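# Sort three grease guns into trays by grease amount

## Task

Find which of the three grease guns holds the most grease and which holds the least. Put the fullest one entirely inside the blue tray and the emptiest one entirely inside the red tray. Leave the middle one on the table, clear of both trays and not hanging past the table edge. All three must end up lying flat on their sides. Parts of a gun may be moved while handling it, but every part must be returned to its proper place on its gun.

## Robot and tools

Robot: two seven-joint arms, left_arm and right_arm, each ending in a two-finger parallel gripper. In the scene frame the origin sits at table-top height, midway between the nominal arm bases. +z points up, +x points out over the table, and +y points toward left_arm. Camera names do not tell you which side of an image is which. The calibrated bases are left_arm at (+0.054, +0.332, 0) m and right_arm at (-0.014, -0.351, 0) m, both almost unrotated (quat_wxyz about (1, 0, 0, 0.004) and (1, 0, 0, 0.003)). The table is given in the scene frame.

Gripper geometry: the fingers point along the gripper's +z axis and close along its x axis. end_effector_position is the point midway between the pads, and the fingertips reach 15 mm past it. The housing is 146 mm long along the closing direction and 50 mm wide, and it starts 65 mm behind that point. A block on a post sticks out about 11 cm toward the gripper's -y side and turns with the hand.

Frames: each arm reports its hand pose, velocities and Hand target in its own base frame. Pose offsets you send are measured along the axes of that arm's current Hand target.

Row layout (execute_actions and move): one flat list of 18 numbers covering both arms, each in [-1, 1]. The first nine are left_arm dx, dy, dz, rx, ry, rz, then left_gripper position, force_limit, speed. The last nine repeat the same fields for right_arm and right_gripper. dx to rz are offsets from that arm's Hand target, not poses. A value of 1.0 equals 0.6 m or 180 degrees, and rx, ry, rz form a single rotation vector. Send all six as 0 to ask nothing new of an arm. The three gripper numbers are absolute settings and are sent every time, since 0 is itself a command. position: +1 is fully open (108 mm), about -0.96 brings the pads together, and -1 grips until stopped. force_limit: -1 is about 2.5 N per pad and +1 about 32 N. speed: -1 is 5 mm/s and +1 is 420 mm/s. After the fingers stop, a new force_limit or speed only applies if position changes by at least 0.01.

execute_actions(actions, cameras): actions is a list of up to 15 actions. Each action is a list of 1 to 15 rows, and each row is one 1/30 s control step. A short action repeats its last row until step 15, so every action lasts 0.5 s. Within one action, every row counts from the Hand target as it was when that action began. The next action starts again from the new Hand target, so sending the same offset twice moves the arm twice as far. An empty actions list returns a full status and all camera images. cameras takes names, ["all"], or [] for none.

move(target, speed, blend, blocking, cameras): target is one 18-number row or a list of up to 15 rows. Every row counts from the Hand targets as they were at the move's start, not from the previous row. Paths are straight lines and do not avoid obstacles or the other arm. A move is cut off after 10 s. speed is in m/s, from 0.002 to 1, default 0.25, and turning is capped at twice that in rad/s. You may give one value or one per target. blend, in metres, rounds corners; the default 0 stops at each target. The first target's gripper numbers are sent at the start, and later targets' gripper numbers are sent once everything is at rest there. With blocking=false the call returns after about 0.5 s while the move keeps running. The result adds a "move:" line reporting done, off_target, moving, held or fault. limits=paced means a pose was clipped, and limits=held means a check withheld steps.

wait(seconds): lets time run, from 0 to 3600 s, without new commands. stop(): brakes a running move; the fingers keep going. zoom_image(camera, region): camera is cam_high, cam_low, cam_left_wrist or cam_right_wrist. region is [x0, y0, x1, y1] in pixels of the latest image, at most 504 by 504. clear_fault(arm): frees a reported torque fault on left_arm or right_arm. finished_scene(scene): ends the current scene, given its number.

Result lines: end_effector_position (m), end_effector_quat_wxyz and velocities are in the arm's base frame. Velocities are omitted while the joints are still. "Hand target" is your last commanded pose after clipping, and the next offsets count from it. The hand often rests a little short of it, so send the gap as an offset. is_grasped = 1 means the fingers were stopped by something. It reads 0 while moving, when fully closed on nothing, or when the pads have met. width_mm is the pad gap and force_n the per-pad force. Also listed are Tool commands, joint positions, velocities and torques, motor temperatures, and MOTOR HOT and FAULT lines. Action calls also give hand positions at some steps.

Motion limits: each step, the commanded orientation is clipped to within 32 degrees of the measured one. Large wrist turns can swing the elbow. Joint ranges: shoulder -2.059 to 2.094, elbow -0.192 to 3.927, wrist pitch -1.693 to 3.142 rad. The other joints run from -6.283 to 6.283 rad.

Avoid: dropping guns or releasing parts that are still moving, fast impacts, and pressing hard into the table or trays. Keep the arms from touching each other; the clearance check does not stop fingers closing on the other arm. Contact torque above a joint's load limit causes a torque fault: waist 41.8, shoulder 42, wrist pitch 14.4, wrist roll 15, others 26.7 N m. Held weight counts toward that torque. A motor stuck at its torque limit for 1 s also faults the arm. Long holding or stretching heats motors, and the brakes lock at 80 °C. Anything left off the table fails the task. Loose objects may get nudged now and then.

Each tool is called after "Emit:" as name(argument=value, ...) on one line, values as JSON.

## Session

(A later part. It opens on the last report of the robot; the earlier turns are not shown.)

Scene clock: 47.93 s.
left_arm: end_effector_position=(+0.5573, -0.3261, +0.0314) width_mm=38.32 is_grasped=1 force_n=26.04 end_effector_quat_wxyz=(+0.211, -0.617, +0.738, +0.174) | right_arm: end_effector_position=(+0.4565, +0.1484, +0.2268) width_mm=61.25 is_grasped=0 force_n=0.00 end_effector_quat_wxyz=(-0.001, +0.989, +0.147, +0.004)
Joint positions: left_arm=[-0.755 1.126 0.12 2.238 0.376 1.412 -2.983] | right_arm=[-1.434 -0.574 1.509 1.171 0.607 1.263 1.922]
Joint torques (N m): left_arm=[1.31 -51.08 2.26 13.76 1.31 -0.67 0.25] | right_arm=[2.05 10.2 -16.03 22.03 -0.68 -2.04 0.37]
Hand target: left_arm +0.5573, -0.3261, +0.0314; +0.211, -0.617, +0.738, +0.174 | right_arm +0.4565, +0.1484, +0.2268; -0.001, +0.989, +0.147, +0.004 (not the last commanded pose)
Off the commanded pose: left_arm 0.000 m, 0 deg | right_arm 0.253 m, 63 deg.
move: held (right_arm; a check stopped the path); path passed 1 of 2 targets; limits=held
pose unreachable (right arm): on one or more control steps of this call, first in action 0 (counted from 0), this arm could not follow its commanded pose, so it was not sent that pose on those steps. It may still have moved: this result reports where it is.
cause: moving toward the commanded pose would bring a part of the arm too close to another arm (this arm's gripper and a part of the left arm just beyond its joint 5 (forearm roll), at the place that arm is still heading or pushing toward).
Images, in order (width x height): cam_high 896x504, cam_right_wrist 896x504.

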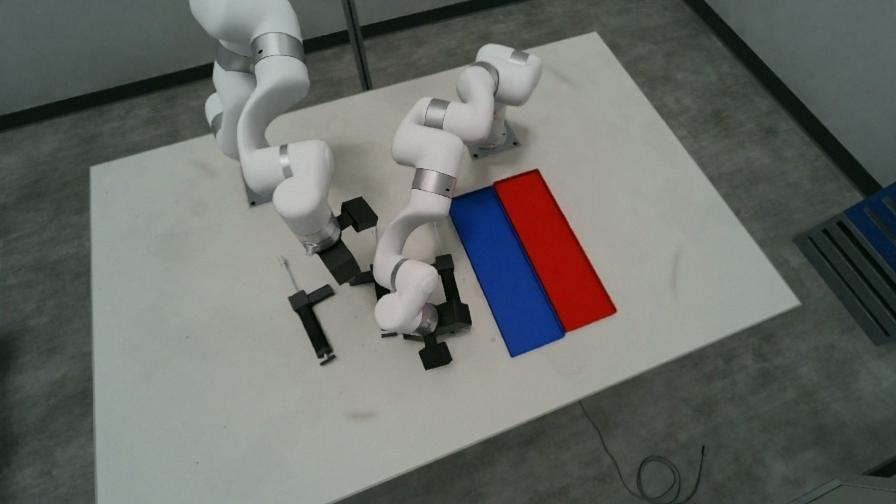

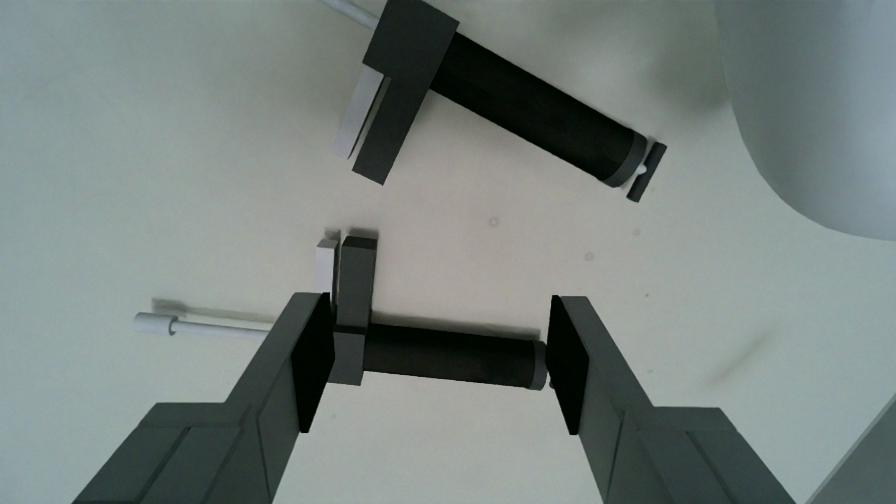

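Emit:
move(target=[0,0.1,0,0,0,0,-1,0.1,-0.6,0.3,0.1,0,0,0,0,0.15,0,0], speed=0.3)

Emit:
execute_actions(actions=[[[0,-0.1,0,0,0,0,-1,0.1,-0.6,0,0,0,0,0,0,0.15,0,0]]], cameras=["cam_left_wrist"])

Scene clock: 50.23 s.
left_arm: end_effector_position=(+0.4983, -0.3154, +0.0312) width_mm=38.32 is_grasped=1 force_n=25.72 end_effector_quat_wxyz=(+0.211, -0.617, +0.738, +0.174) | right_arm: end_effector_position=(+0.6462, +0.1434, +0.2283) width_mm=61.25 is_grasped=0 force_n=0.00 end_effector_quat_wxyz=(-0.001, +0.989, +0.147, +0.004)
Joint positions: left_arm=[-0.81 0.881 0.109 1.801 0.405 1.254 -3.1] | right_arm=[-2.436 -0.958 2.058 2.186 0.811 1.583 1.96]
Joint torques (N m): left_arm=[-1.27 -49.49 1.89 11.67 1.98 -0.4 -0.4] | right_arm=[-2.2 37.49 -13.87 19.46 0.62 -1.85 0.41]
Hand target: left_arm +0.4983, -0.3154, +0.0312; +0.211, -0.617, +0.738, +0.174 | right_arm +0.6462, +0.1434, +0.2283; -0.001, +0.989, +0.147, +0.004
Off the commanded pose: left_arm 0.000 m, 0 deg | right_arm 0.000 m, 0 deg.
move: done

Scene clock: 51.10 s.
left_arm: end_effector_position=(+0.5572, -0.3260, +0.0314) width_mm=38.32 is_grasped=1 force_n=26.27 end_effector_quat_wxyz=(+0.211, -0.617, +0.738, +0.174) | right_arm: end_effector_position=(+0.6462, +0.1434, +0.2283) width_mm=61.25 is_grasped=0 force_n=0.00 end_effector_quat_wxyz=(-0.001, +0.989, +0.147, +0.004)
Joint positions: left_arm=[-0.758 1.123 0.125 2.232 0.372 1.407 -2.983] | right_arm=[-2.437 -0.958 2.059 2.186 0.811 1.583 1.96]
Joint torques (N m): left_arm=[1.61 -50.91 2.7 13.95 1.1 -0.76 0.15] | right_arm=[-2.2 37.76 -14.04 19.6 0.66 -1.94 0.41]
Hand target: left_arm +0.5573, -0.3261, +0.0314; +0.211, -0.617, +0.738, +0.174 | right_arm +0.6462, +0.1434, +0.2283; -0.001, +0.989, +0.147, +0.004
Off the commanded pose: left_arm 0.000 m, 0 deg | right_arm 0.000 m, 0 deg.
Step readings (end_effector_position of left_arm | right_arm):
0: (+0.4983, -0.3154, +0.0312) | (+0.6462, +0.1434, +0.2283)
1: (+0.4984, -0.3155, +0.0313) | (+0.6462, +0.1434, +0.2283)
2: (+0.4998, -0.3159, +0.0315) | (+0.6462, +0.1434, +0.2283)
4: (+0.5140, -0.3180, +0.0326) | (+0.6462, +0.1434, +0.2283)
8: (+0.5472, -0.3216, +0.0333) | (+0.6462, +0.1434, +0.2283)
15: (+0.5566, -0.3258, +0.0314) | (+0.6462, +0.1434, +0.2283)

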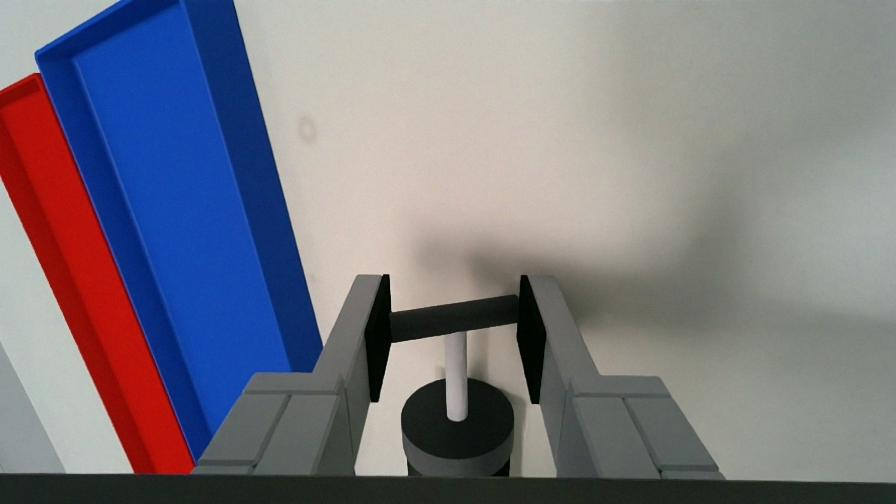

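Emit:
move(target=[0,0.1,0,0,0,0,-1,0.1,-0.6,0,0,0,0,0,0,0.15,0,0], speed=0.15, cameras=["cam_left_wrist"])

Emit:
execute_actions(actions=[[[0,-0.1,0,0,0,0,-1,0.1,-0.6,0,0,0,0,0,0,0.15,0,0]]])

Emit:
move(target=[0,0.1,0,0,0,0,-1,0.1,-0.6,0,0,0,0,0,0,0.15,0,0], speed=0.15, cameras=["cam_left_wrist"])

Scene clock: 52.73 s.
left_arm: end_effector_position=(+0.4983, -0.3154, +0.0312) width_mm=38.32 is_grasped=1 force_n=25.80 end_effector_quat_wxyz=(+0.211, -0.617, +0.738, +0.174) | right_arm: end_effector_position=(+0.6462, +0.1434, +0.2283) width_mm=61.25 is_grasped=0 force_n=0.00 end_effector_quat_wxyz=(-0.001, +0.989, +0.147, +0.004)
Joint positions: left_arm=[-0.813 0.881 0.113 1.801 0.401 1.254 -3.098] | right_arm=[-2.437 -0.958 2.059 2.186 0.811 1.583 1.96]
Joint torques (N m): left_arm=[-0.95 -49.41 1.78 11.78 1.93 -0.42 -0.37] | right_arm=[-1.78 37.73 -14.03 19.74 0.49 -1.87 0.26]
Hand target: left_arm +0.4983, -0.3154, +0.0312; +0.211, -0.617, +0.738, +0.174 | right_arm +0.6462, +0.1434, +0.2283; -0.001, +0.989, +0.147, +0.004
Off the commanded pose: left_arm 0.000 m, 0 deg | right_arm 0.000 m, 0 deg.
move: done

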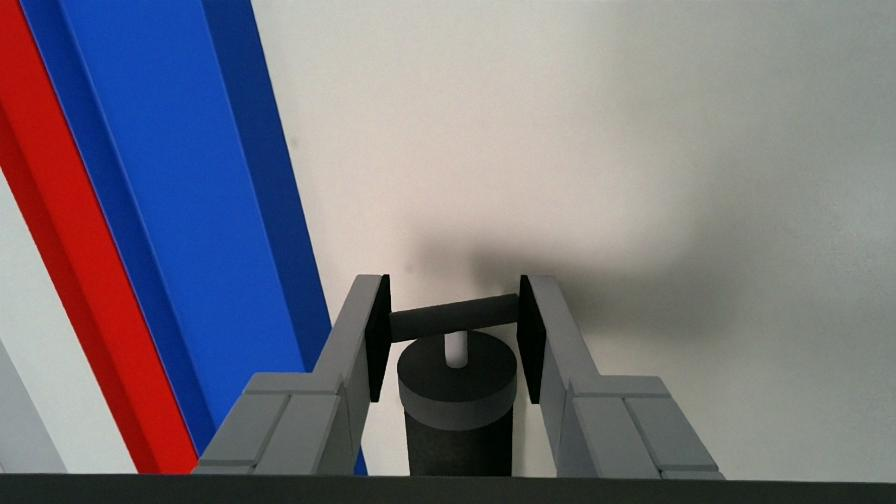

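Scene clock: 53.60 s.
left_arm: end_effector_position=(+0.5572, -0.3260, +0.0314) width_mm=38.32 is_grasped=1 force_n=26.27 end_effector_quat_wxyz=(+0.211, -0.617, +0.738, +0.174) | right_arm: end_effector_position=(+0.6462, +0.1434, +0.2283) width_mm=61.25 is_grasped=0 force_n=0.00 end_effector_quat_wxyz=(-0.001, +0.989, +0.147, +0.004)
Joint positions: left_arm=[-0.759 1.123 0.129 2.232 0.369 1.406 -2.981] | right_arm=[-2.437 -0.958 2.059 2.186 0.811 1.583 1.96]
Joint torques (N m): left_arm=[1.57 -50.87 2.65 14.1 1.12 -0.77 0.13] | right_arm=[-2.13 38.16 -13.89 19.59 0.72 -2.06 0.38]
Hand target: left_arm +0.5573, -0.3261, +0.0314; +0.211, -0.617, +0.738, +0.174 | right_arm +0.6462, +0.1434, +0.2283; -0.001, +0.989, +0.147, +0.004
Off the commanded pose: left_arm 0.000 m, 0 deg | right_arm 0.000 m, 0 deg.
Step readings (end_effector_position of left_arm | right_arm):
0: (+0.4983, -0.3154, +0.0312) | (+0.6462, +0.1434, +0.2283)
1: (+0.4983, -0.3154, +0.0312) | (+0.6462, +0.1434, +0.2283)
2: (+0.4995, -0.3157, +0.0314) | (+0.6462, +0.1434, +0.2283)
4: (+0.5128, -0.3177, +0.0326) | (+0.6462, +0.1434, +0.2283)
8: (+0.5468, -0.3215, +0.0334) | (+0.6462, +0.1434, +0.2283)
15: (+0.5565, -0.3257, +0.0314) | (+0.6462, +0.1434, +0.2283)

Scene clock: 54.57 s.
left_arm: end_effector_position=(+0.4983, -0.3154, +0.0312) width_mm=38.32 is_grasped=1 force_n=25.80 end_effector_quat_wxyz=(+0.211, -0.617, +0.738, +0.174) | right_arm: end_effector_position=(+0.6462, +0.1434, +0.2283) width_mm=61.25 is_grasped=0 force_n=0.00 end_effector_quat_wxyz=(-0.001, +0.989, +0.147, +0.004)
Joint positions: left_arm=[-0.816 0.882 0.117 1.801 0.398 1.253 -3.096] | right_arm=[-2.437 -0.958 2.059 2.186 0.811 1.583 1.96]
Joint torques (N m): left_arm=[-1.37 -49.44 1.85 11.53 1.98 -0.55 -0.35] | right_arm=[-1.82 37.89 -14.4 19.78 0.63 -1.83 0.45]
Hand target: left_arm +0.4983, -0.3154, +0.0312; +0.211, -0.617, +0.738, +0.174 | right_arm +0.6462, +0.1434, +0.2283; -0.001, +0.989, +0.147, +0.004
Off the commanded pose: left_arm 0.000 m, 0 deg | right_arm 0.000 m, 0 deg.
move: done

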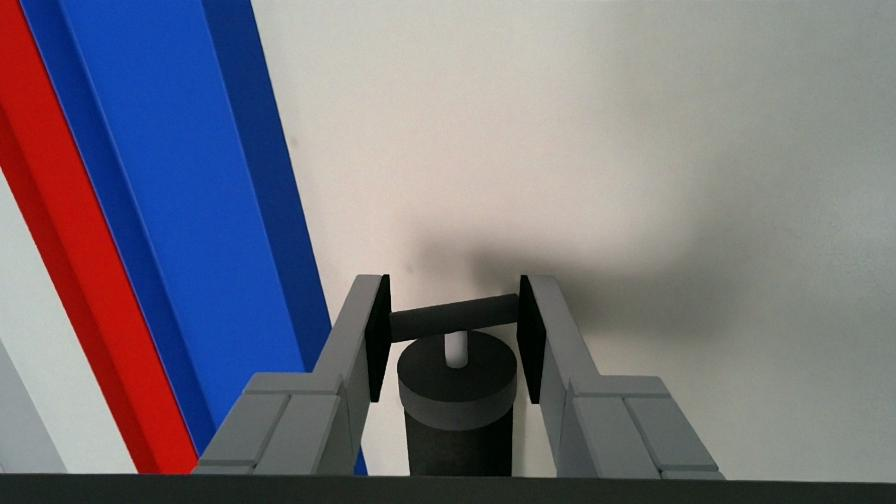

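Emit:
execute_actions(actions=[[[0,-0.1,0,0,0,0,-1,0.1,-0.6,0,0,0,0,0,0,0.15,0,0]]], cameras=["cam_left_wrist"])

Emit:
move(target=[0,0,0,0,0,0,-0.1,0.1,0,0,0,0,0,0,0,0.15,0,0], cameras=["cam_left_wrist"])

Scene clock: 56.83 s.
left_arm: end_effector_position=(+0.5572, -0.3260, +0.0314) width_mm=38.32 is_grasped=1 force_n=26.25 end_effector_quat_wxyz=(+0.211, -0.617, +0.738, +0.174) | right_arm: end_effector_position=(+0.6462, +0.1434, +0.2283) width_mm=61.25 is_grasped=0 force_n=0.00 end_effector_quat_wxyz=(-0.001, +0.989, +0.147, +0.004)
Joint positions: left_arm=[-0.761 1.123 0.133 2.232 0.365 1.406 -2.98] | right_arm=[-2.437 -0.958 2.059 2.186 0.811 1.583 1.96]
Joint torques (N m): left_arm=[1.77 -50.83 2.7 13.82 1.14 -0.74 0.23] | right_arm=[-1.86 38.11 -14.27 19.56 0.76 -1.96 0.47]
Hand target: left_arm +0.5573, -0.3261, +0.0314; +0.211, -0.617, +0.738, +0.174 | right_arm +0.6462, +0.1434, +0.2283; -0.001, +0.989, +0.147, +0.004
Off the commanded pose: left_arm 0.000 m, 0 deg | right_arm 0.000 m, 0 deg.
Step readings (end_effector_position of left_arm | right_arm):
0: (+0.4983, -0.3154, +0.0312) | (+0.6462, +0.1434, +0.2283)
1: (+0.4983, -0.3155, +0.0313) | (+0.6462, +0.1434, +0.2283)
2: (+0.4997, -0.3158, +0.0315) | (+0.6462, +0.1434, +0.2283)
4: (+0.5136, -0.3180, +0.0326) | (+0.6462, +0.1434, +0.2283)
8: (+0.5470, -0.3216, +0.0333) | (+0.6462, +0.1434, +0.2283)
15: (+0.5566, -0.3258, +0.0314) | (+0.6462, +0.1434, +0.2283)

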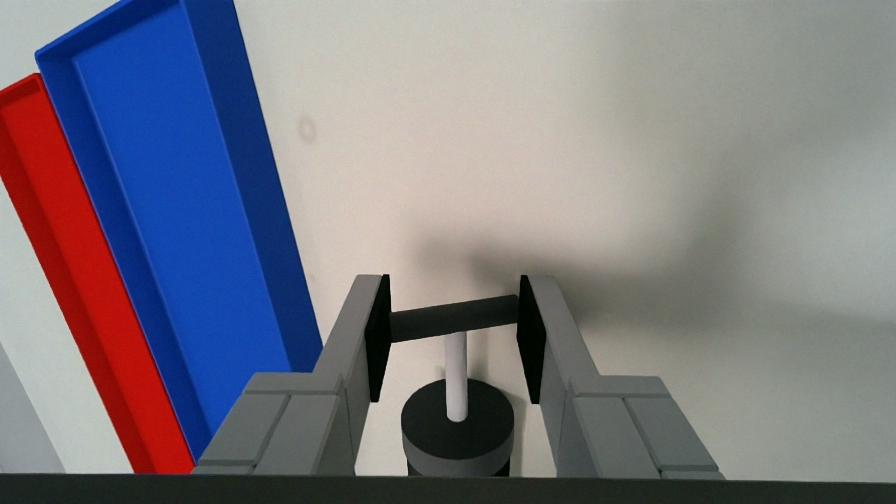

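Scene clock: 57.33 s.
left_arm: end_effector_position=(+0.5573, -0.3261, +0.0315) width_mm=47.50 is_grasped=0 force_n=-2.40 end_effector_quat_wxyz=(+0.211, -0.617, +0.738, +0.174) | right_arm: end_effector_position=(+0.6462, +0.1434, +0.2283) width_mm=61.25 is_grasped=0 force_n=0.00 end_effector_quat_wxyz=(-0.001, +0.989, +0.147, +0.004)
Joint positions: left_arm=[-0.761 1.126 0.133 2.238 0.365 1.409 -2.979] | right_arm=[-2.437 -0.958 2.059 2.186 0.811 1.583 1.96]
Joint torques (N m): left_arm=[0.4 -40.87 1.04 10.24 -0.4 -0.34 0.27] | right_arm=[-2.68 37.83 -14.33 19.6 0.74 -2 0.4]
Hand target: left_arm +0.5573, -0.3261, +0.0314; +0.211, -0.617, +0.738, +0.174 | right_arm +0.6462, +0.1434, +0.2283; -0.001, +0.989, +0.147, +0.004
Off the commanded pose: left_arm 0.000 m, 0 deg | right_arm 0.000 m, 0 deg.
move: done

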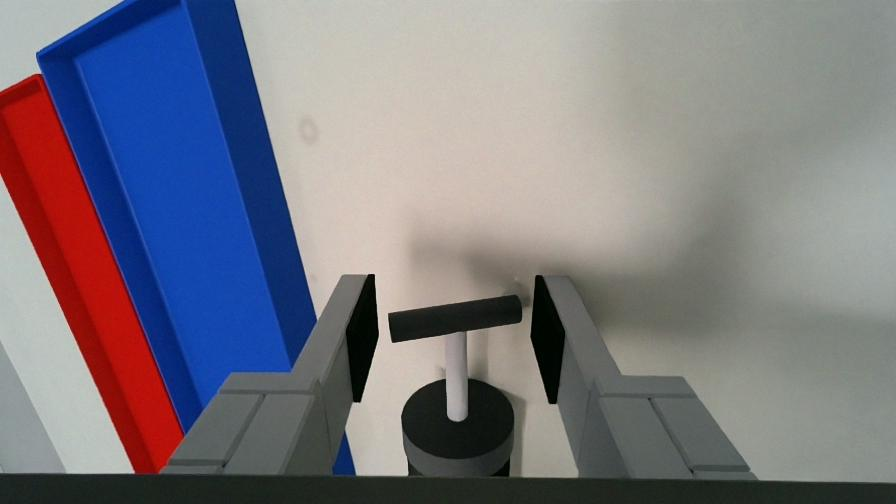

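Emit:
move(target=[0,0,0,0,0,0,-1,0.1,-0.6,0,0,0,0,0,0,0.15,0,0])

Emit:
execute_actions(actions=[[[0,-0.07,0,0,0,0,-1,0.1,-0.6,0,0,0,0,0,0,0.15,0,0]]], cameras=["cam_left_wrist"])

Scene clock: 58.33 s.
left_arm: end_effector_position=(+0.5573, -0.3261, +0.0314) width_mm=38.34 is_grasped=1 force_n=27.22 end_effector_quat_wxyz=(+0.211, -0.617, +0.738, +0.174) | right_arm: end_effector_position=(+0.6462, +0.1434, +0.2283) width_mm=61.25 is_grasped=0 force_n=0.00 end_effector_quat_wxyz=(-0.001, +0.989, +0.147, +0.004)
Joint positions: left_arm=[-0.761 1.126 0.133 2.238 0.365 1.409 -2.979] | right_arm=[-2.437 -0.958 2.059 2.186 0.811 1.583 1.96]
Joint torques (N m): left_arm=[-0.26 -54.76 2.82 13.85 2.51 -1.01 0.3] | right_arm=[-1.67 37.86 -14.25 19.87 0.51 -1.83 0.51]
Hand target: left_arm +0.5573, -0.3261, +0.0314; +0.211, -0.617, +0.738, +0.174 | right_arm +0.6462, +0.1434, +0.2283; -0.001, +0.989, +0.147, +0.004
Off the commanded pose: left_arm 0.000 m, 0 deg | right_arm 0.000 m, 0 deg.
move: done

Scene clock: 59.17 s.
left_arm: end_effector_position=(+0.5979, -0.3330, +0.0316) width_mm=38.34 is_grasped=1 force_n=27.33 end_effector_quat_wxyz=(+0.217, -0.614, +0.744, +0.148) | right_arm: end_effector_position=(+0.6462, +0.1434, +0.2283) width_mm=61.25 is_grasped=0 force_n=0.00 end_effector_quat_wxyz=(-0.001, +0.989, +0.147, +0.004)
Joint positions: left_arm=[-0.711 1.385 0.154 2.707 0.339 1.536 -2.879] | right_arm=[-2.437 -0.958 2.059 2.186 0.811 1.583 1.96]
Joint torques (N m): left_arm=[1.61 -52.85 2.24 14.19 1.53 -0.94 0.2] | right_arm=[-1.88 37.8 -14 19.51 0.66 -1.79 0.42]
Hand target: left_arm +0.5987, -0.3335, +0.0316; +0.211, -0.617, +0.738, +0.174 | right_arm +0.6462, +0.1434, +0.2283; -0.001, +0.989, +0.147, +0.004
Off the commanded pose: left_arm 0.001 m, 3 deg | right_arm 0.000 m, 0 deg.
elbow stopped short (left arm): the move would have taken joint 4 (elbow) straighter than the controller allows.
Step readings (end_effector_position of left_arm | right_arm):
0: (+0.5573, -0.3261, +0.0314) | (+0.6462, +0.1434, +0.2283)
1: (+0.5573, -0.3261, +0.0314) | (+0.6462, +0.1434, +0.2283)
2: (+0.5583, -0.3263, +0.0316) | (+0.6462, +0.1434, +0.2283)
4: (+0.5683, -0.3275, +0.0324) | (+0.6462, +0.1434, +0.2283)
8: (+0.5908, -0.3302, +0.0327) | (+0.6462, +0.1434, +0.2283)
15: (+0.5970, -0.3326, +0.0314) | (+0.6462, +0.1434, +0.2283)

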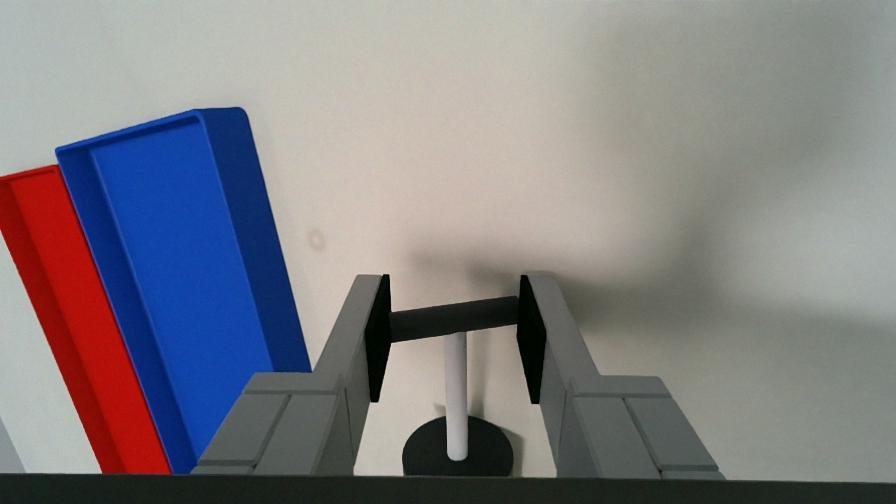

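Emit:
move(target=[0,0.11,0,0,0,0,-1,0.1,-0.6,-0.2,0.2,-0.1,0,0,0.4,0.15,0,0], speed=0.15, cameras=["cam_left_wrist"])

Scene clock: 65.73 s.
left_arm: end_effector_position=(+0.5337, -0.3218, +0.0314) width_mm=38.34 is_grasped=1 force_n=27.21 end_effector_quat_wxyz=(+0.211, -0.617, +0.738, +0.174) | right_arm: end_effector_position=(+0.5659, -0.0065, +0.2873) width_mm=61.25 is_grasped=0 force_n=0.00 end_effector_quat_wxyz=(-0.003, +0.887, -0.462, +0.003)
Joint positions: left_arm=[-0.789 1.011 0.133 2.03 0.374 1.331 -3.027] | right_arm=[-2.218 -0.793 1.663 1.71 0.794 1.597 2.834]
Joint torques (N m): left_arm=[-1.18 -52.11 1.49 12.06 2.25 -0.48 -0.37] | right_arm=[2.35 26.49 -19.55 17.58 0.43 -1.92 0.18]
Hand target: left_arm +0.5337, -0.3218, +0.0314; +0.211, -0.617, +0.738, +0.174 | right_arm +0.5659, -0.0065, +0.2873; -0.003, +0.887, -0.462, +0.003
Off the commanded pose: left_arm 0.000 m, 0 deg | right_arm 0.000 m, 0 deg.
move: done

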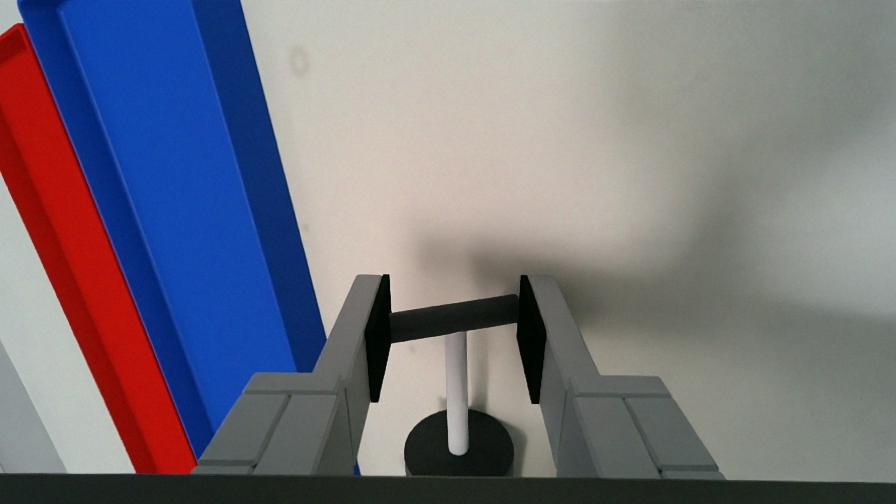

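Emit:
execute_actions(actions=[[[0,0.1,0,0,0,0,-1,0.1,-0.6,0,0,0,0,0,0.0,0.15,0,0]]], cameras=["cam_left_wrist"])

Scene clock: 66.77 s.
left_arm: end_effector_position=(+0.4746, -0.3112, +0.0311) width_mm=38.34 is_grasped=1 force_n=29.64 end_effector_quat_wxyz=(+0.211, -0.617, +0.738, +0.174) | right_arm: end_effector_position=(+0.5659, -0.0065, +0.2873) width_mm=61.25 is_grasped=0 force_n=0.00 end_effector_quat_wxyz=(-0.003, +0.887, -0.462, +0.003)
Joint positions: left_arm=[-0.842 0.81 0.12 1.675 0.402 1.211 -3.134] | right_arm=[-2.218 -0.793 1.663 1.71 0.794 1.597 2.834]
Joint torques (N m): left_arm=[-0.83 -48.21 2.36 12.03 2.27 -0.67 -0.45] | right_arm=[1.38 26.52 -19.33 17.65 0.57 -1.81 0.3]
Hand target: left_arm +0.4746, -0.3112, +0.0312; +0.211, -0.617, +0.738, +0.174 | right_arm +0.5659, -0.0065, +0.2873; -0.003, +0.887, -0.462, +0.003
Off the commanded pose: left_arm 0.000 m, 0 deg | right_arm 0.000 m, 0 deg.
Step readings (end_effector_position of left_arm | right_arm):
0: (+0.5337, -0.3218, +0.0314) | (+0.5659, -0.0065, +0.2873)
1: (+0.5336, -0.3218, +0.0313) | (+0.5659, -0.0065, +0.2873)
2: (+0.5323, -0.3215, +0.0312) | (+0.5659, -0.0065, +0.2873)
4: (+0.5188, -0.3191, +0.0303) | (+0.5659, -0.0065, +0.2873)
8: (+0.4823, -0.3124, +0.0297) | (+0.5659, -0.0065, +0.2873)
15: (+0.4746, -0.3111, +0.0310) | (+0.5659, -0.0065, +0.2873)

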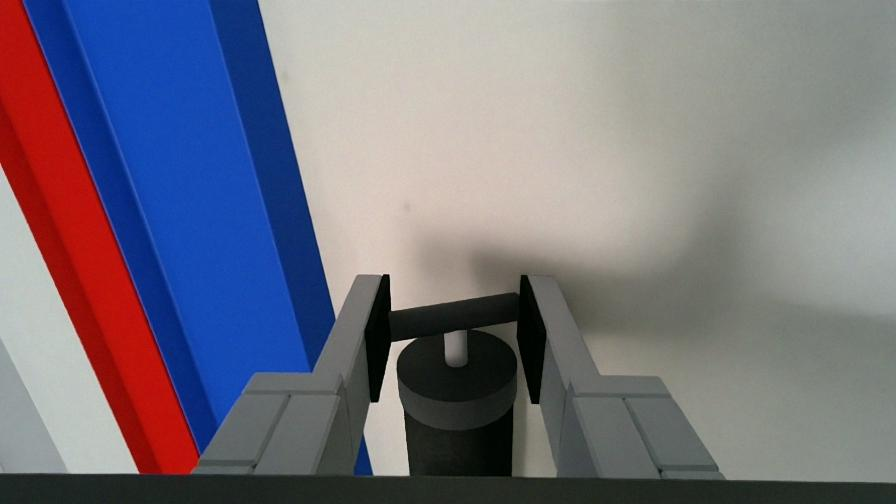

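Emit:
move(target=[[0,0,0,0,0,0,0,0.1,-0.3,0,0,0,0,0,0,0.15,0,0],[-0.042,0,-0.072,0,0,0,0,0.1,-0.3,-0.05,0.05,0.1,0,0,0.06,0.15,0,0],[-0.467,0,-0.308,0,0.177,0,0,0.1,-0.3,-0.099,0.0995,0.229,0,0,0.128,0.15,0,0]], blend=[0,0.03,0], speed=0.4, cameras=["cam_right_wrist"])

Scene clock: 69.77 s.
left_arm: end_effector_position=(+0.4986, -0.1724, +0.3358) width_mm=53.00 is_grasped=0 force_n=0.00 end_effector_quat_wxyz=(+0.001, -0.641, +0.767, -0.002) | right_arm: end_effector_position=(+0.4840, +0.0083, +0.1493) width_mm=61.25 is_grasped=0 force_n=0.00 end_effector_quat_wxyz=(-0.003, +0.777, -0.630, +0.002)
Joint positions: left_arm=[-0.511 0.174 0.201 1.624 -0.036 1.45 -2.486] | right_arm=[-1.834 -0.915 1.56 1.102 0.973 1.295 3.067]
Joint torques (N m): left_arm=[1.41 -30.96 0.89 13.92 -0.57 -1.16 0.38] | right_arm=[1.79 15.78 -21.49 15.72 0.59 -2.68 0.29]
Hand target: left_arm +0.4986, -0.1724, +0.3358; +0.001, -0.641, +0.767, -0.002 | right_arm +0.4840, +0.0083, +0.1493; -0.003, +0.777, -0.630, +0.002
Off the commanded pose: left_arm 0.000 m, 0 deg | right_arm 0.000 m, 0 deg.
move: done

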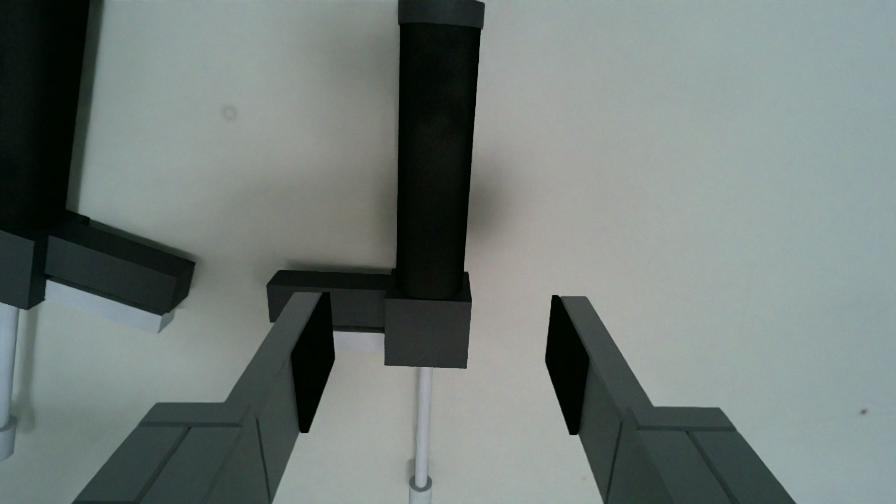

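Emit:
move(target=[[0,0,0,0,0,0,0,0.1,-0.3,-0.005,0,0.206,0,0,0,0.15,0,0],[0,0,0,0,0,0,0,0.1,-0.3,-0.005,0,0.206,0,0,0,-1,0.6,-0.4],[0,0,0,0,0,0,0,0.1,-0.3,-0.005,0,-0.05,0,0,0,-1,0.6,-0.4],[0,0,0,0,0,0,0,0.1,-0.3,-0.325,0.004,-0.06,0,0,0.067,-1,0.6,-0.4],[0,0,0,0,0,0,0,0.1,-0.3,-0.325,0.004,-0.145,0,0,0.067,-1,0.6,-0.4]])

Emit:
wait(seconds=0.25)

Emit:
wait(seconds=0.25)

Emit:
wait(seconds=0.25, cameras=["cam_right_wrist"])

Scene clock: 74.87 s.
left_arm: end_effector_position=(+0.4986, -0.1724, +0.3358) width_mm=53.00 is_grasped=0 force_n=0.00 end_effector_quat_wxyz=(+0.001, -0.641, +0.767, -0.002) | right_arm: end_effector_position=(+0.4408, +0.1984, +0.2364) width_mm=35.22 is_grasped=1 force_n=40.12 end_effector_quat_wxyz=(-0.004, +0.706, -0.708, +0.002)
Joint positions: left_arm=[-0.511 0.174 0.202 1.624 -0.036 1.45 -2.486] | right_arm=[-1.425 -0.958 1.357 1.243 0.931 1.543 3.687]
Joint torques (N m): left_arm=[1.33 -31 0.97 13.94 -0.67 -1.26 0.32] | right_arm=[-2.21 18.82 -25.95 19.36 -0.8 -2.34 0.4]
Hand target: left_arm +0.4986, -0.1724, +0.3358; +0.001, -0.641, +0.767, -0.002 | right_arm +0.4408, +0.1984, +0.2364; -0.004, +0.706, -0.708, +0.002
Off the commanded pose: left_arm 0.000 m, 0 deg | right_arm 0.000 m, 0 deg.
move: done

Scene clock: 75.13 s.
left_arm: end_effector_position=(+0.4986, -0.1724, +0.3358) width_mm=53.00 is_grasped=0 force_n=0.00 end_effector_quat_wxyz=(+0.001, -0.641, +0.767, -0.002) | right_arm: end_effector_position=(+0.4408, +0.1984, +0.2364) width_mm=35.22 is_grasped=1 force_n=40.13 end_effector_quat_wxyz=(-0.004, +0.706, -0.708, +0.002)
Joint positions: left_arm=[-0.511 0.174 0.202 1.624 -0.036 1.45 -2.486] | right_arm=[-1.425 -0.958 1.357 1.243 0.931 1.543 3.687]
Joint torques (N m): left_arm=[1.15 -30.84 0.97 13.94 -0.61 -1.25 0.24] | right_arm=[-2.53 19.58 -25.67 19.3 -0.44 -2.37 0.4]
Hand target: left_arm +0.4986, -0.1724, +0.3358; +0.001, -0.641, +0.767, -0.002 | right_arm +0.4408, +0.1984, +0.2364; -0.004, +0.706, -0.708, +0.002
Tool commands: left_gripper/position=+0.0 left_gripper/force_limit=+0.1 left_gripper/speed=-0.3 right_gripper/position=-1.0 right_gripper/force_limit=+0.6 right_gripper/speed=-0.4
Off the commanded pose: left_arm 0.000 m, 0 deg | right_arm 0.000 m, 0 deg.
wait: 0.27 s; at rest by 0.17 s

Scene clock: 75.40 s.
left_arm: end_effector_position=(+0.4986, -0.1724, +0.3358) width_mm=53.00 is_grasped=0 force_n=0.00 end_effector_quat_wxyz=(+0.001, -0.641, +0.767, -0.002) | right_arm: end_effector_position=(+0.4408, +0.1984, +0.2364) width_mm=35.22 is_grasped=1 force_n=40.13 end_effector_quat_wxyz=(-0.004, +0.706, -0.708, +0.002)
Joint positions: left_arm=[-0.511 0.174 0.202 1.624 -0.036 1.45 -2.486] | right_arm=[-1.425 -0.958 1.357 1.243 0.931 1.543 3.687]
Joint torques (N m): left_arm=[1.29 -30.96 0.98 13.89 -0.55 -1.27 0.26] | right_arm=[-2.23 18.83 -25.42 19.36 -0.78 -2.25 0.37]
Hand target: left_arm +0.4986, -0.1724, +0.3358; +0.001, -0.641, +0.767, -0.002 | right_arm +0.4408, +0.1984, +0.2364; -0.004, +0.706, -0.708, +0.002
Tool commands: left_gripper/position=+0.0 left_gripper/force_limit=+0.1 left_gripper/speed=-0.3 right_gripper/position=-1.0 right_gripper/force_limit=+0.6 right_gripper/speed=-0.4
Off the commanded pose: left_arm 0.000 m, 0 deg | right_arm 0.000 m, 0 deg.
wait: 0.27 s; at rest by 0.17 s

Scene clock: 75.67 s.
left_arm: end_effector_position=(+0.4986, -0.1724, +0.3358) width_mm=53.00 is_grasped=0 force_n=0.00 end_effector_quat_wxyz=(+0.001, -0.641, +0.767, -0.002) | right_arm: end_effector_position=(+0.4408, +0.1984, +0.2364) width_mm=35.22 is_grasped=1 force_n=40.13 end_effector_quat_wxyz=(-0.004, +0.706, -0.708, +0.002)
Joint positions: left_arm=[-0.511 0.174 0.202 1.624 -0.036 1.45 -2.486] | right_arm=[-1.425 -0.958 1.357 1.243 0.931 1.543 3.687]
Joint torques (N m): left_arm=[1.16 -30.95 0.96 13.87 -0.73 -1.23 0.28] | right_arm=[-2.21 19.49 -25.56 19.35 -0.48 -2.15 0.35]
Hand target: left_arm +0.4986, -0.1724, +0.3358; +0.001, -0.641, +0.767, -0.002 | right_arm +0.4408, +0.1984, +0.2364; -0.004, +0.706, -0.708, +0.002
Tool commands: left_gripper/position=+0.0 left_gripper/force_limit=+0.1 left_gripper/speed=-0.3 right_gripper/position=-1.0 right_gripper/force_limit=+0.6 right_gripper/speed=-0.4
Off the commanded pose: left_arm 0.000 m, 0 deg | right_arm 0.000 m, 0 deg.
wait: 0.27 s; at rest by 0.17 s

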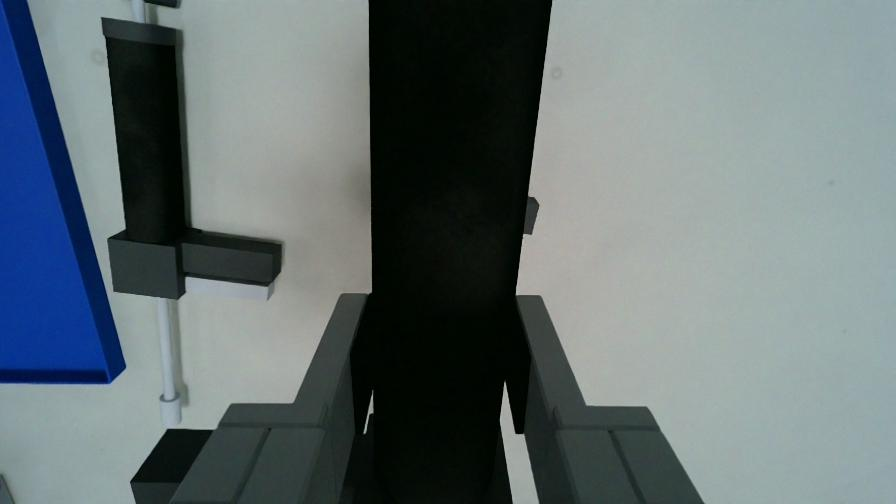

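Emit:
move(target=[[0,0,0,0,0,0,0,0.1,-0.3,0.317,-0.072,0.15,0,0,-0.067,-1,0.6,-0.4],[0,0,0,0,0,0,0,0.1,-0.3,0.317,-0.072,0.346,0,0,-0.067,-1,0.6,-0.4],[0,0,0,0,0,0,0,0.1,-0.3,0.317,-0.072,0.346,0,0,-0.067,0.15,0.6,-0.4],[0,0,0,0,0,0,0,0.1,-0.3,0.317,-0.072,0.15,0,0,-0.067,0.15,0.6,-0.4],[0,0,0,0,0,0,0,0.1,-0.3,-0.025,-0.06,0.15,0,0,0.067,0.15,0.6,-0.4]], blend=[0.03,0,0,0.02,0], cameras=["cam_right_wrist"])

Scene clock: 80.57 s.
left_arm: end_effector_position=(+0.4986, -0.1724, +0.3358) width_mm=53.00 is_grasped=0 force_n=0.00 end_effector_quat_wxyz=(+0.001, -0.641, +0.767, -0.002) | right_arm: end_effector_position=(+0.4775, +0.2135, +0.1467) width_mm=61.25 is_grasped=0 force_n=0.00 end_effector_quat_wxyz=(+0.004, -0.628, +0.778, -0.002)
Joint positions: left_arm=[-0.511 0.174 0.202 1.624 -0.036 1.45 -2.486] | right_arm=[-1.569 -1.033 1.594 1.265 1.063 1.39 3.887]
Joint torques (N m): left_arm=[1.29 -30.77 0.89 13.84 -0.61 -1.24 0.19] | right_arm=[-2.54 20.97 -23.84 15.33 -0.77 -2.01 0.3]
Hand target: left_arm +0.4986, -0.1724, +0.3358; +0.001, -0.641, +0.767, -0.002 | right_arm +0.4775, +0.2136, +0.1467; +0.004, -0.628, +0.778, -0.002
Off the commanded pose: left_arm 0.000 m, 0 deg | right_arm 0.000 m, 0 deg.
move: done

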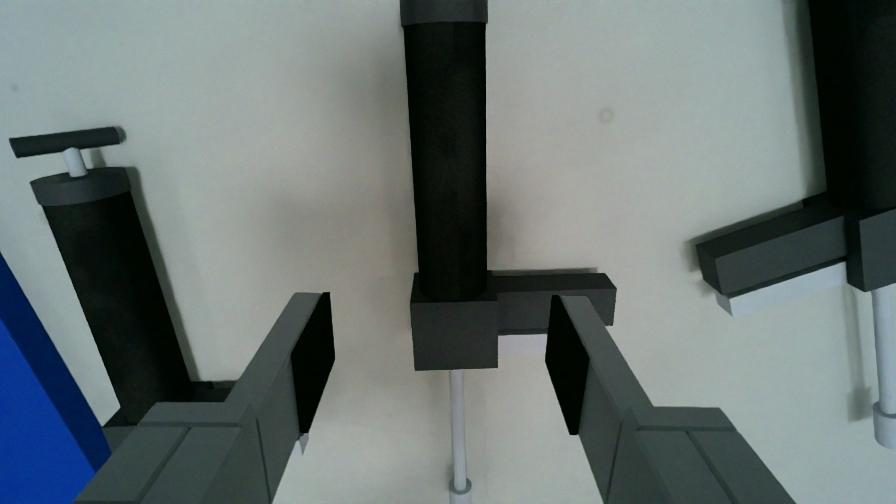

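Emit:
move(target=[[0,0,0,0,0,0,0,0.1,-0.3,0.004,0,0.202,0,0,0,0.15,0.6,-0.4],[0,0,0,0,0,0,0,0.1,-0.3,0.004,0,0.202,0,0,0,-1,0.6,-0.4],[0,0,0,0,0,0,0,0.1,-0.3,0.004,0,-0.05,0,0,0,-1,0.6,-0.4],[0,0,0,0,0,0,0,0.1,-0.3,0.037,0.055,-0.065,0,0,-0.067,-1,0.6,-0.4],[0,0,0,0,0,0,0,0.1,-0.3,0.037,0.055,-0.15,0,0,-0.067,-1,0.6,-0.4]])

Emit:
wait(seconds=0.25)

Emit:
wait(seconds=0.25)

Emit:
wait(seconds=0.25)

Scene clock: 85.23 s.
left_arm: end_effector_position=(+0.4986, -0.1724, +0.3358) width_mm=53.00 is_grasped=0 force_n=0.00 end_effector_quat_wxyz=(+0.001, -0.641, +0.767, -0.002) | right_arm: end_effector_position=(+0.4398, +0.1986, +0.2364) width_mm=35.42 is_grasped=1 force_n=40.50 end_effector_quat_wxyz=(-0.004, +0.706, -0.708, +0.002)
Joint positions: left_arm=[-0.511 0.174 0.202 1.624 -0.036 1.45 -2.486] | right_arm=[-1.407 -0.911 1.376 1.235 0.893 1.507 3.711]
Joint torques (N m): left_arm=[1.21 -31.02 0.79 13.91 -0.53 -1.25 0.16] | right_arm=[1.82 18.03 -25.15 20.88 -0.63 -2.39 0.48]
Hand target: left_arm +0.4986, -0.1724, +0.3358; +0.001, -0.641, +0.767, -0.002 | right_arm +0.4398, +0.1986, +0.2364; -0.004, +0.706, -0.708, +0.002
Off the commanded pose: left_arm 0.000 m, 0 deg | right_arm 0.000 m, 0 deg.
move: done

Scene clock: 85.50 s.
left_arm: end_effector_position=(+0.4986, -0.1724, +0.3358) width_mm=53.00 is_grasped=0 force_n=0.00 end_effector_quat_wxyz=(+0.001, -0.641, +0.767, -0.002) | right_arm: end_effector_position=(+0.4398, +0.1986, +0.2364) width_mm=35.42 is_grasped=1 force_n=40.50 end_effector_quat_wxyz=(-0.004, +0.706, -0.708, +0.002)
Joint positions: left_arm=[-0.511 0.174 0.202 1.624 -0.036 1.45 -2.486] | right_arm=[-1.407 -0.911 1.376 1.235 0.893 1.507 3.711]
Joint torques (N m): left_arm=[1.27 -30.89 0.86 13.87 -0.6 -1.31 0.17] | right_arm=[1.28 17.94 -25.12 20.88 -0.79 -2.44 0.21]
Hand target: left_arm +0.4986, -0.1724, +0.3358; +0.001, -0.641, +0.767, -0.002 | right_arm +0.4398, +0.1986, +0.2364; -0.004, +0.706, -0.708, +0.002
Tool commands: left_gripper/position=+0.0 left_gripper/force_limit=+0.1 left_gripper/speed=-0.3 right_gripper/position=-1.0 right_gripper/force_limit=+0.6 right_gripper/speed=-0.4
Off the commanded pose: left_arm 0.000 m, 0 deg | right_arm 0.000 m, 0 deg.
wait: 0.27 s; at rest by 0.17 s

Scene clock: 85.77 s.
left_arm: end_effector_position=(+0.4986, -0.1724, +0.3358) width_mm=53.00 is_grasped=0 force_n=0.00 end_effector_quat_wxyz=(+0.001, -0.641, +0.767, -0.002) | right_arm: end_effector_position=(+0.4398, +0.1986, +0.2364) width_mm=35.42 is_grasped=1 force_n=40.50 end_effector_quat_wxyz=(-0.004, +0.706, -0.708, +0.002)
Joint positions: left_arm=[-0.511 0.174 0.202 1.624 -0.036 1.45 -2.486] | right_arm=[-1.407 -0.911 1.376 1.235 0.893 1.507 3.711]
Joint torques (N m): left_arm=[1.2 -30.91 0.94 14.01 -0.59 -1.24 0.15] | right_arm=[0.96 18.17 -25.08 20.93 -0.57 -2.4 0.34]
Hand target: left_arm +0.4986, -0.1724, +0.3358; +0.001, -0.641, +0.767, -0.002 | right_arm +0.4398, +0.1986, +0.2364; -0.004, +0.706, -0.708, +0.002
Tool commands: left_gripper/position=+0.0 left_gripper/force_limit=+0.1 left_gripper/speed=-0.3 right_gripper/position=-1.0 right_gripper/force_limit=+0.6 right_gripper/speed=-0.4
Off the commanded pose: left_arm 0.000 m, 0 deg | right_arm 0.000 m, 0 deg.
wait: 0.27 s; at rest by 0.17 s

Scene clock: 86.03 s.
left_arm: end_effector_position=(+0.4986, -0.1724, +0.3358) width_mm=53.00 is_grasped=0 force_n=0.00 end_effector_quat_wxyz=(+0.001, -0.641, +0.767, -0.002) | right_arm: end_effector_position=(+0.4398, +0.1986, +0.2364) width_mm=35.42 is_grasped=1 force_n=40.50 end_effector_quat_wxyz=(-0.004, +0.706, -0.708, +0.002)
Joint positions: left_arm=[-0.511 0.174 0.202 1.624 -0.036 1.45 -2.486] | right_arm=[-1.407 -0.911 1.376 1.235 0.893 1.507 3.711]
Joint torques (N m): left_arm=[1.35 -31.05 0.9 13.92 -0.52 -1.26 0.15] | right_arm=[1.03 18.08 -25 20.63 -0.41 -2.4 0.29]
Hand target: left_arm +0.4986, -0.1724, +0.3358; +0.001, -0.641, +0.767, -0.002 | right_arm +0.4398, +0.1986, +0.2364; -0.004, +0.706, -0.708, +0.002
Tool commands: left_gripper/position=+0.0 left_gripper/force_limit=+0.1 left_gripper/speed=-0.3 right_gripper/position=-1.0 right_gripper/force_limit=+0.6 right_gripper/speed=-0.4
Off the commanded pose: left_arm 0.000 m, 0 deg | right_arm 0.000 m, 0 deg.
wait: 0.27 s; at rest by 0.17 s

Emit:
move(target=[[0,0,0,0,0,0,0,0.1,-0.3,0,0,0.347,0,0,0,-1,0.6,-0.4],[0,0,0,0,0,0,0,0.1,-0.3,0,0,0.347,0,0,0,0.15,0.6,-0.4],[0,0,0,0,0,0,0,0.1,-0.3,0,0,0,0,0,0,0.15,0.6,-0.4]])

Emit:
wait(seconds=0.25)

Emit:
wait(seconds=0.25)

Emit:
move(target=[0,0,0,0,0,0,0,0.1,-0.3,-0.31,0,0.14,0,0,0.05,0.15,0.6,-0.4], cameras=["cam_right_wrist"])

Scene clock: 90.23 s.
left_arm: end_effector_position=(+0.4986, -0.1724, +0.3358) width_mm=53.00 is_grasped=0 force_n=0.00 end_effector_quat_wxyz=(+0.001, -0.641, +0.767, -0.002) | right_arm: end_effector_position=(+0.4398, +0.1986, +0.2364) width_mm=61.24 is_grasped=0 force_n=0.00 end_effector_quat_wxyz=(-0.004, +0.706, -0.708, +0.002)
Joint positions: left_arm=[-0.511 0.174 0.202 1.624 -0.036 1.45 -2.486] | right_arm=[-1.405 -0.903 1.379 1.234 0.886 1.5 3.715]
Joint torques (N m): left_arm=[1.22 -30.91 0.87 13.88 -0.64 -1.22 0.14] | right_arm=[2.19 17.25 -22.29 18.84 -0.59 -2.03 0.23]
Hand target: left_arm +0.4986, -0.1724, +0.3358; +0.001, -0.641, +0.767, -0.002 | right_arm +0.4398, +0.1986, +0.2364; -0.004, +0.706, -0.708, +0.002
Off the commanded pose: left_arm 0.000 m, 0 deg | right_arm 0.000 m, 0 deg.
move: done

Scene clock: 90.50 s.
left_arm: end_effector_position=(+0.4986, -0.1724, +0.3358) width_mm=53.00 is_grasped=0 force_n=0.00 end_effector_quat_wxyz=(+0.001, -0.641, +0.767, -0.002) | right_arm: end_effector_position=(+0.4398, +0.1986, +0.2364) width_mm=61.24 is_grasped=0 force_n=0.00 end_effector_quat_wxyz=(-0.004, +0.706, -0.708, +0.002)
Joint positions: left_arm=[-0.511 0.174 0.202 1.624 -0.036 1.45 -2.486] | right_arm=[-1.405 -0.903 1.379 1.234 0.886 1.5 3.715]
Joint torques (N m): left_arm=[1.16 -31.13 0.8 13.85 -0.57 -1.22 0.13] | right_arm=[1.88 17.1 -22.21 18.53 -0.49 -1.84 0.33]
Hand target: left_arm +0.4986, -0.1724, +0.3358; +0.001, -0.641, +0.767, -0.002 | right_arm +0.4398, +0.1986, +0.2364; -0.004, +0.706, -0.708, +0.002
Tool commands: left_gripper/position=+0.0 left_gripper/force_limit=+0.1 left_gripper/speed=-0.3 right_gripper/position=+0.15 right_gripper/force_limit=+0.6 right_gripper/speed=-0.4
Off the commanded pose: left_arm 0.000 m, 0 deg | right_arm 0.000 m, 0 deg.
wait: 0.27 s; at rest by 0.17 s

Scene clock: 90.77 s.
left_arm: end_effector_position=(+0.4986, -0.1724, +0.3358) width_mm=53.00 is_grasped=0 force_n=0.00 end_effector_quat_wxyz=(+0.001, -0.641, +0.767, -0.002) | right_arm: end_effector_position=(+0.4398, +0.1986, +0.2364) width_mm=61.24 is_grasped=0 force_n=0.00 end_effector_quat_wxyz=(-0.004, +0.706, -0.708, +0.002)
Joint positions: left_arm=[-0.511 0.174 0.202 1.624 -0.036 1.45 -2.486] | right_arm=[-1.405 -0.903 1.379 1.234 0.886 1.5 3.715]
Joint torques (N m): left_arm=[1.14 -30.93 0.81 13.94 -0.62 -1.3 0.17] | right_arm=[1.38 16.88 -22.3 18.65 -0.43 -1.86 0.32]
Hand target: left_arm +0.4986, -0.1724, +0.3358; +0.001, -0.641, +0.767, -0.002 | right_arm +0.4398, +0.1986, +0.2364; -0.004, +0.706, -0.708, +0.002
Tool commands: left_gripper/position=+0.0 left_gripper/force_limit=+0.1 left_gripper/speed=-0.3 right_gripper/position=+0.15 right_gripper/force_limit=+0.6 right_gripper/speed=-0.4
Off the commanded pose: left_arm 0.000 m, 0 deg | right_arm 0.000 m, 0 deg.
wait: 0.27 s; at rest by 0.17 s

Scene clock: 92.17 s.
left_arm: end_effector_position=(+0.4986, -0.1724, +0.3358) width_mm=53.00 is_grasped=0 force_n=0.00 end_effector_quat_wxyz=(+0.001, -0.641, +0.767, -0.002) | right_arm: end_effector_position=(+0.4410, +0.3848, +0.1529) width_mm=61.24 is_grasped=0 force_n=0.00 end_effector_quat_wxyz=(+0.004, -0.648, +0.761, -0.002)
Joint positions: left_arm=[-0.511 0.174 0.202 1.624 -0.036 1.45 -2.486] | right_arm=[-1.487 -1.089 1.674 1.557 1.09 1.465 4.207]
Joint torques (N m): left_arm=[1.14 -31.07 0.83 13.84 -0.57 -1.29 0.14] | right_arm=[-2.37 27.71 -23.67 14.32 -0.51 -2.14 0.4]
Hand target: left_arm +0.4986, -0.1724, +0.3358; +0.001, -0.641, +0.767, -0.002 | right_arm +0.4410, +0.3848, +0.1529; +0.004, -0.648, +0.761, -0.002
Off the commanded pose: left_arm 0.000 m, 0 deg | right_arm 0.000 m, 0 deg.
move: done

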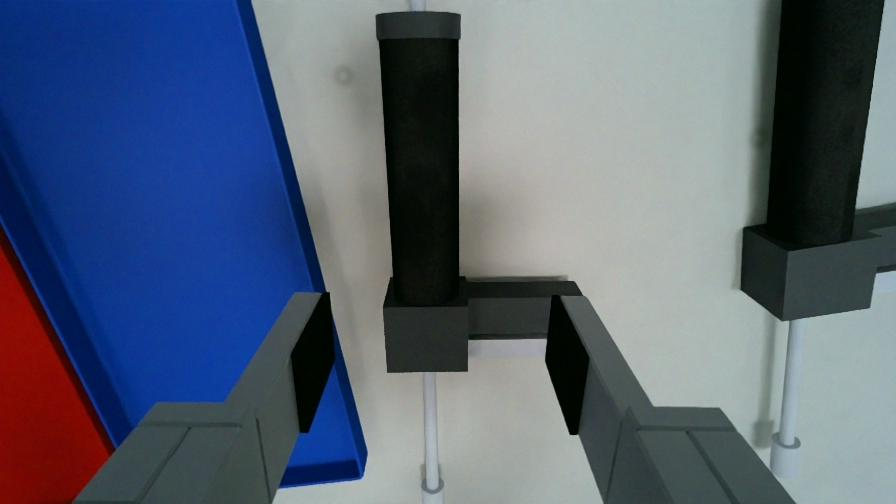

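Emit:
move(target=[[0,0,0,0,0,0,0,0.1,-0.3,-0.016,0,0.21,0,0,0,0,0.6,-0.4],[0,0,0,0,0,0,0,0.1,-0.3,-0.016,0,0.21,0,0,0,-1,0.6,-0.4],[0,0,0,0,0,0,0,0.1,-0.3,-0.016,0,-0.05,0,0,0,-1,0.6,-0.4],[0,0,0,0,0,0,0,0.1,-0.3,0.306,-0.048,-0.05,0,0,-0.05,-1,0.6,-0.4],[0,0,0,0,0,0,0,0.1,-0.3,0.306,-0.048,-0.139,0,0,-0.05,-1,0.6,-0.4]])

Emit:
wait(seconds=0.25)

Emit:
wait(seconds=0.25)

Emit:
move(target=[[0,0,0,0,0,0,0,0.1,-0.3,-0.3,0,0.1,0,0,0.05,-1,0.6,-0.4],[0,0,0,0,0,0,0,0.1,-0.3,-0.3,0,0.347,0,0,0.05,-1,0.6,-0.4],[0,0,0,0,0,0,0,0.1,-0.3,-0.3,0,0.347,0,0,0.05,0,0.6,-0.4],[0,0,0,0,0,0,0,0.1,-0.3,-0.3,0,0.1,0,0,0.05,0,0.6,-0.4],[0,0,0,0,0,0,0,0.1,-0.3,0,0,0.09,0,0,0,0,0.6,-0.4],[0,0,0,0,0,0,0,0.1,-0.3,0,0,0,0,0,0,0,0.6,-0.4]], blend=[0.02,0,0,0.02,0,0])

Emit:
wait(seconds=0.25)

Scene clock: 98.10 s.
left_arm: end_effector_position=(+0.4986, -0.1724, +0.3358) width_mm=53.00 is_grasped=0 force_n=0.00 end_effector_quat_wxyz=(+0.001, -0.641, +0.767, -0.002) | right_arm: end_effector_position=(+0.4396, +0.1988, +0.2358) width_mm=35.07 is_grasped=1 force_n=42.45 end_effector_quat_wxyz=(-0.004, +0.706, -0.708, +0.002)
Joint positions: left_arm=[-0.511 0.174 0.202 1.624 -0.036 1.45 -2.486] | right_arm=[-1.403 -0.902 1.38 1.232 0.886 1.498 3.716]
Joint torques (N m): left_arm=[0.88 -31.22 0.76 13.83 -0.67 -1.24 0.07] | right_arm=[1.87 17.25 -24.49 20.85 -0.82 -2.37 0.31]
Hand target: left_arm +0.4986, -0.1724, +0.3358; +0.001, -0.641, +0.767, -0.002 | right_arm +0.4396, +0.1988, +0.2358; -0.004, +0.706, -0.708, +0.002
Off the commanded pose: left_arm 0.000 m, 0 deg | right_arm 0.000 m, 0 deg.
move: done

Scene clock: 98.37 s.
left_arm: end_effector_position=(+0.4986, -0.1724, +0.3358) width_mm=53.00 is_grasped=0 force_n=0.00 end_effector_quat_wxyz=(+0.001, -0.641, +0.767, -0.002) | right_arm: end_effector_position=(+0.4396, +0.1988, +0.2358) width_mm=35.07 is_grasped=1 force_n=42.45 end_effector_quat_wxyz=(-0.004, +0.706, -0.708, +0.002)
Joint positions: left_arm=[-0.511 0.174 0.202 1.624 -0.036 1.45 -2.486] | right_arm=[-1.403 -0.902 1.38 1.232 0.886 1.498 3.716]
Joint torques (N m): left_arm=[1.03 -31 0.79 13.94 -0.42 -1.2 0.09] | right_arm=[1.79 17.9 -24.75 20.9 -0.78 -2.32 0.22]
Hand target: left_arm +0.4986, -0.1724, +0.3358; +0.001, -0.641, +0.767, -0.002 | right_arm +0.4396, +0.1988, +0.2358; -0.004, +0.706, -0.708, +0.002
Tool commands: left_gripper/position=+0.0 left_gripper/force_limit=+0.1 left_gripper/speed=-0.3 right_gripper/position=-1.0 right_gripper/force_limit=+0.6 right_gripper/speed=-0.4
Off the commanded pose: left_arm 0.000 m, 0 deg | right_arm 0.000 m, 0 deg.
wait: 0.27 s; at rest by 0.17 s

Scene clock: 98.63 s.
left_arm: end_effector_position=(+0.4986, -0.1724, +0.3358) width_mm=53.00 is_grasped=0 force_n=0.00 end_effector_quat_wxyz=(+0.001, -0.641, +0.767, -0.002) | right_arm: end_effector_position=(+0.4396, +0.1988, +0.2358) width_mm=35.07 is_grasped=1 force_n=42.45 end_effector_quat_wxyz=(-0.004, +0.706, -0.708, +0.002)
Joint positions: left_arm=[-0.511 0.174 0.202 1.624 -0.036 1.45 -2.486] | right_arm=[-1.403 -0.902 1.38 1.232 0.886 1.498 3.716]
Joint torques (N m): left_arm=[1.11 -30.95 0.8 13.87 -0.64 -1.27 0.01] | right_arm=[1.81 17.87 -24.86 20.83 -0.4 -2.38 0.34]
Hand target: left_arm +0.4986, -0.1724, +0.3358; +0.001, -0.641, +0.767, -0.002 | right_arm +0.4396, +0.1988, +0.2358; -0.004, +0.706, -0.708, +0.002
Tool commands: left_gripper/position=+0.0 left_gripper/force_limit=+0.1 left_gripper/speed=-0.3 right_gripper/position=-1.0 right_gripper/force_limit=+0.6 right_gripper/speed=-0.4
Off the commanded pose: left_arm 0.000 m, 0 deg | right_arm 0.000 m, 0 deg.
wait: 0.27 s; at rest by 0.17 s

Scene clock: 103.37 s.
left_arm: end_effector_position=(+0.4986, -0.1724, +0.3358) width_mm=53.00 is_grasped=0 force_n=0.00 end_effector_quat_wxyz=(+0.001, -0.641, +0.767, -0.002) | right_arm: end_effector_position=(+0.4396, +0.1988, +0.2358) width_mm=52.99 is_grasped=0 force_n=0.00 end_effector_quat_wxyz=(-0.004, +0.706, -0.708, +0.002)
Joint positions: left_arm=[-0.511 0.174 0.202 1.624 -0.036 1.45 -2.486] | right_arm=[-1.404 -0.905 1.379 1.233 0.889 1.501 3.714]
Joint torques (N m): left_arm=[1.06 -31.03 0.8 13.83 -0.6 -1.18 0.01] | right_arm=[2 16.94 -22.26 18.55 -0.51 -2.01 0.35]
Hand target: left_arm +0.4986, -0.1724, +0.3358; +0.001, -0.641, +0.767, -0.002 | right_arm +0.4396, +0.1988, +0.2358; -0.004, +0.706, -0.708, +0.002
Off the commanded pose: left_arm 0.000 m, 0 deg | right_arm 0.000 m, 0 deg.
move: done

Scene clock: 103.63 s.
left_arm: end_effector_position=(+0.4986, -0.1724, +0.3358) width_mm=53.00 is_grasped=0 force_n=0.00 end_effector_quat_wxyz=(+0.001, -0.641, +0.767, -0.002) | right_arm: end_effector_position=(+0.4396, +0.1988, +0.2358) width_mm=52.99 is_grasped=0 force_n=0.00 end_effector_quat_wxyz=(-0.004, +0.706, -0.708, +0.002)
Joint positions: left_arm=[-0.511 0.174 0.202 1.624 -0.036 1.45 -2.486] | right_arm=[-1.404 -0.905 1.379 1.233 0.889 1.501 3.714]
Joint torques (N m): left_arm=[1.22 -31.19 0.73 13.8 -0.55 -1.28 0.03] | right_arm=[1.65 17.09 -22.34 18.84 -0.58 -1.91 0.44]
Hand target: left_arm +0.4986, -0.1724, +0.3358; +0.001, -0.641, +0.767, -0.002 | right_arm +0.4396, +0.1988, +0.2358; -0.004, +0.706, -0.708, +0.002
Tool commands: left_gripper/position=+0.0 left_gripper/force_limit=+0.1 left_gripper/speed=-0.3 right_gripper/position=+0.0 right_gripper/force_limit=+0.6 right_gripper/speed=-0.4
Off the commanded pose: left_arm 0.000 m, 0 deg | right_arm 0.000 m, 0 deg.
wait: 0.27 s; at rest by 0.17 s


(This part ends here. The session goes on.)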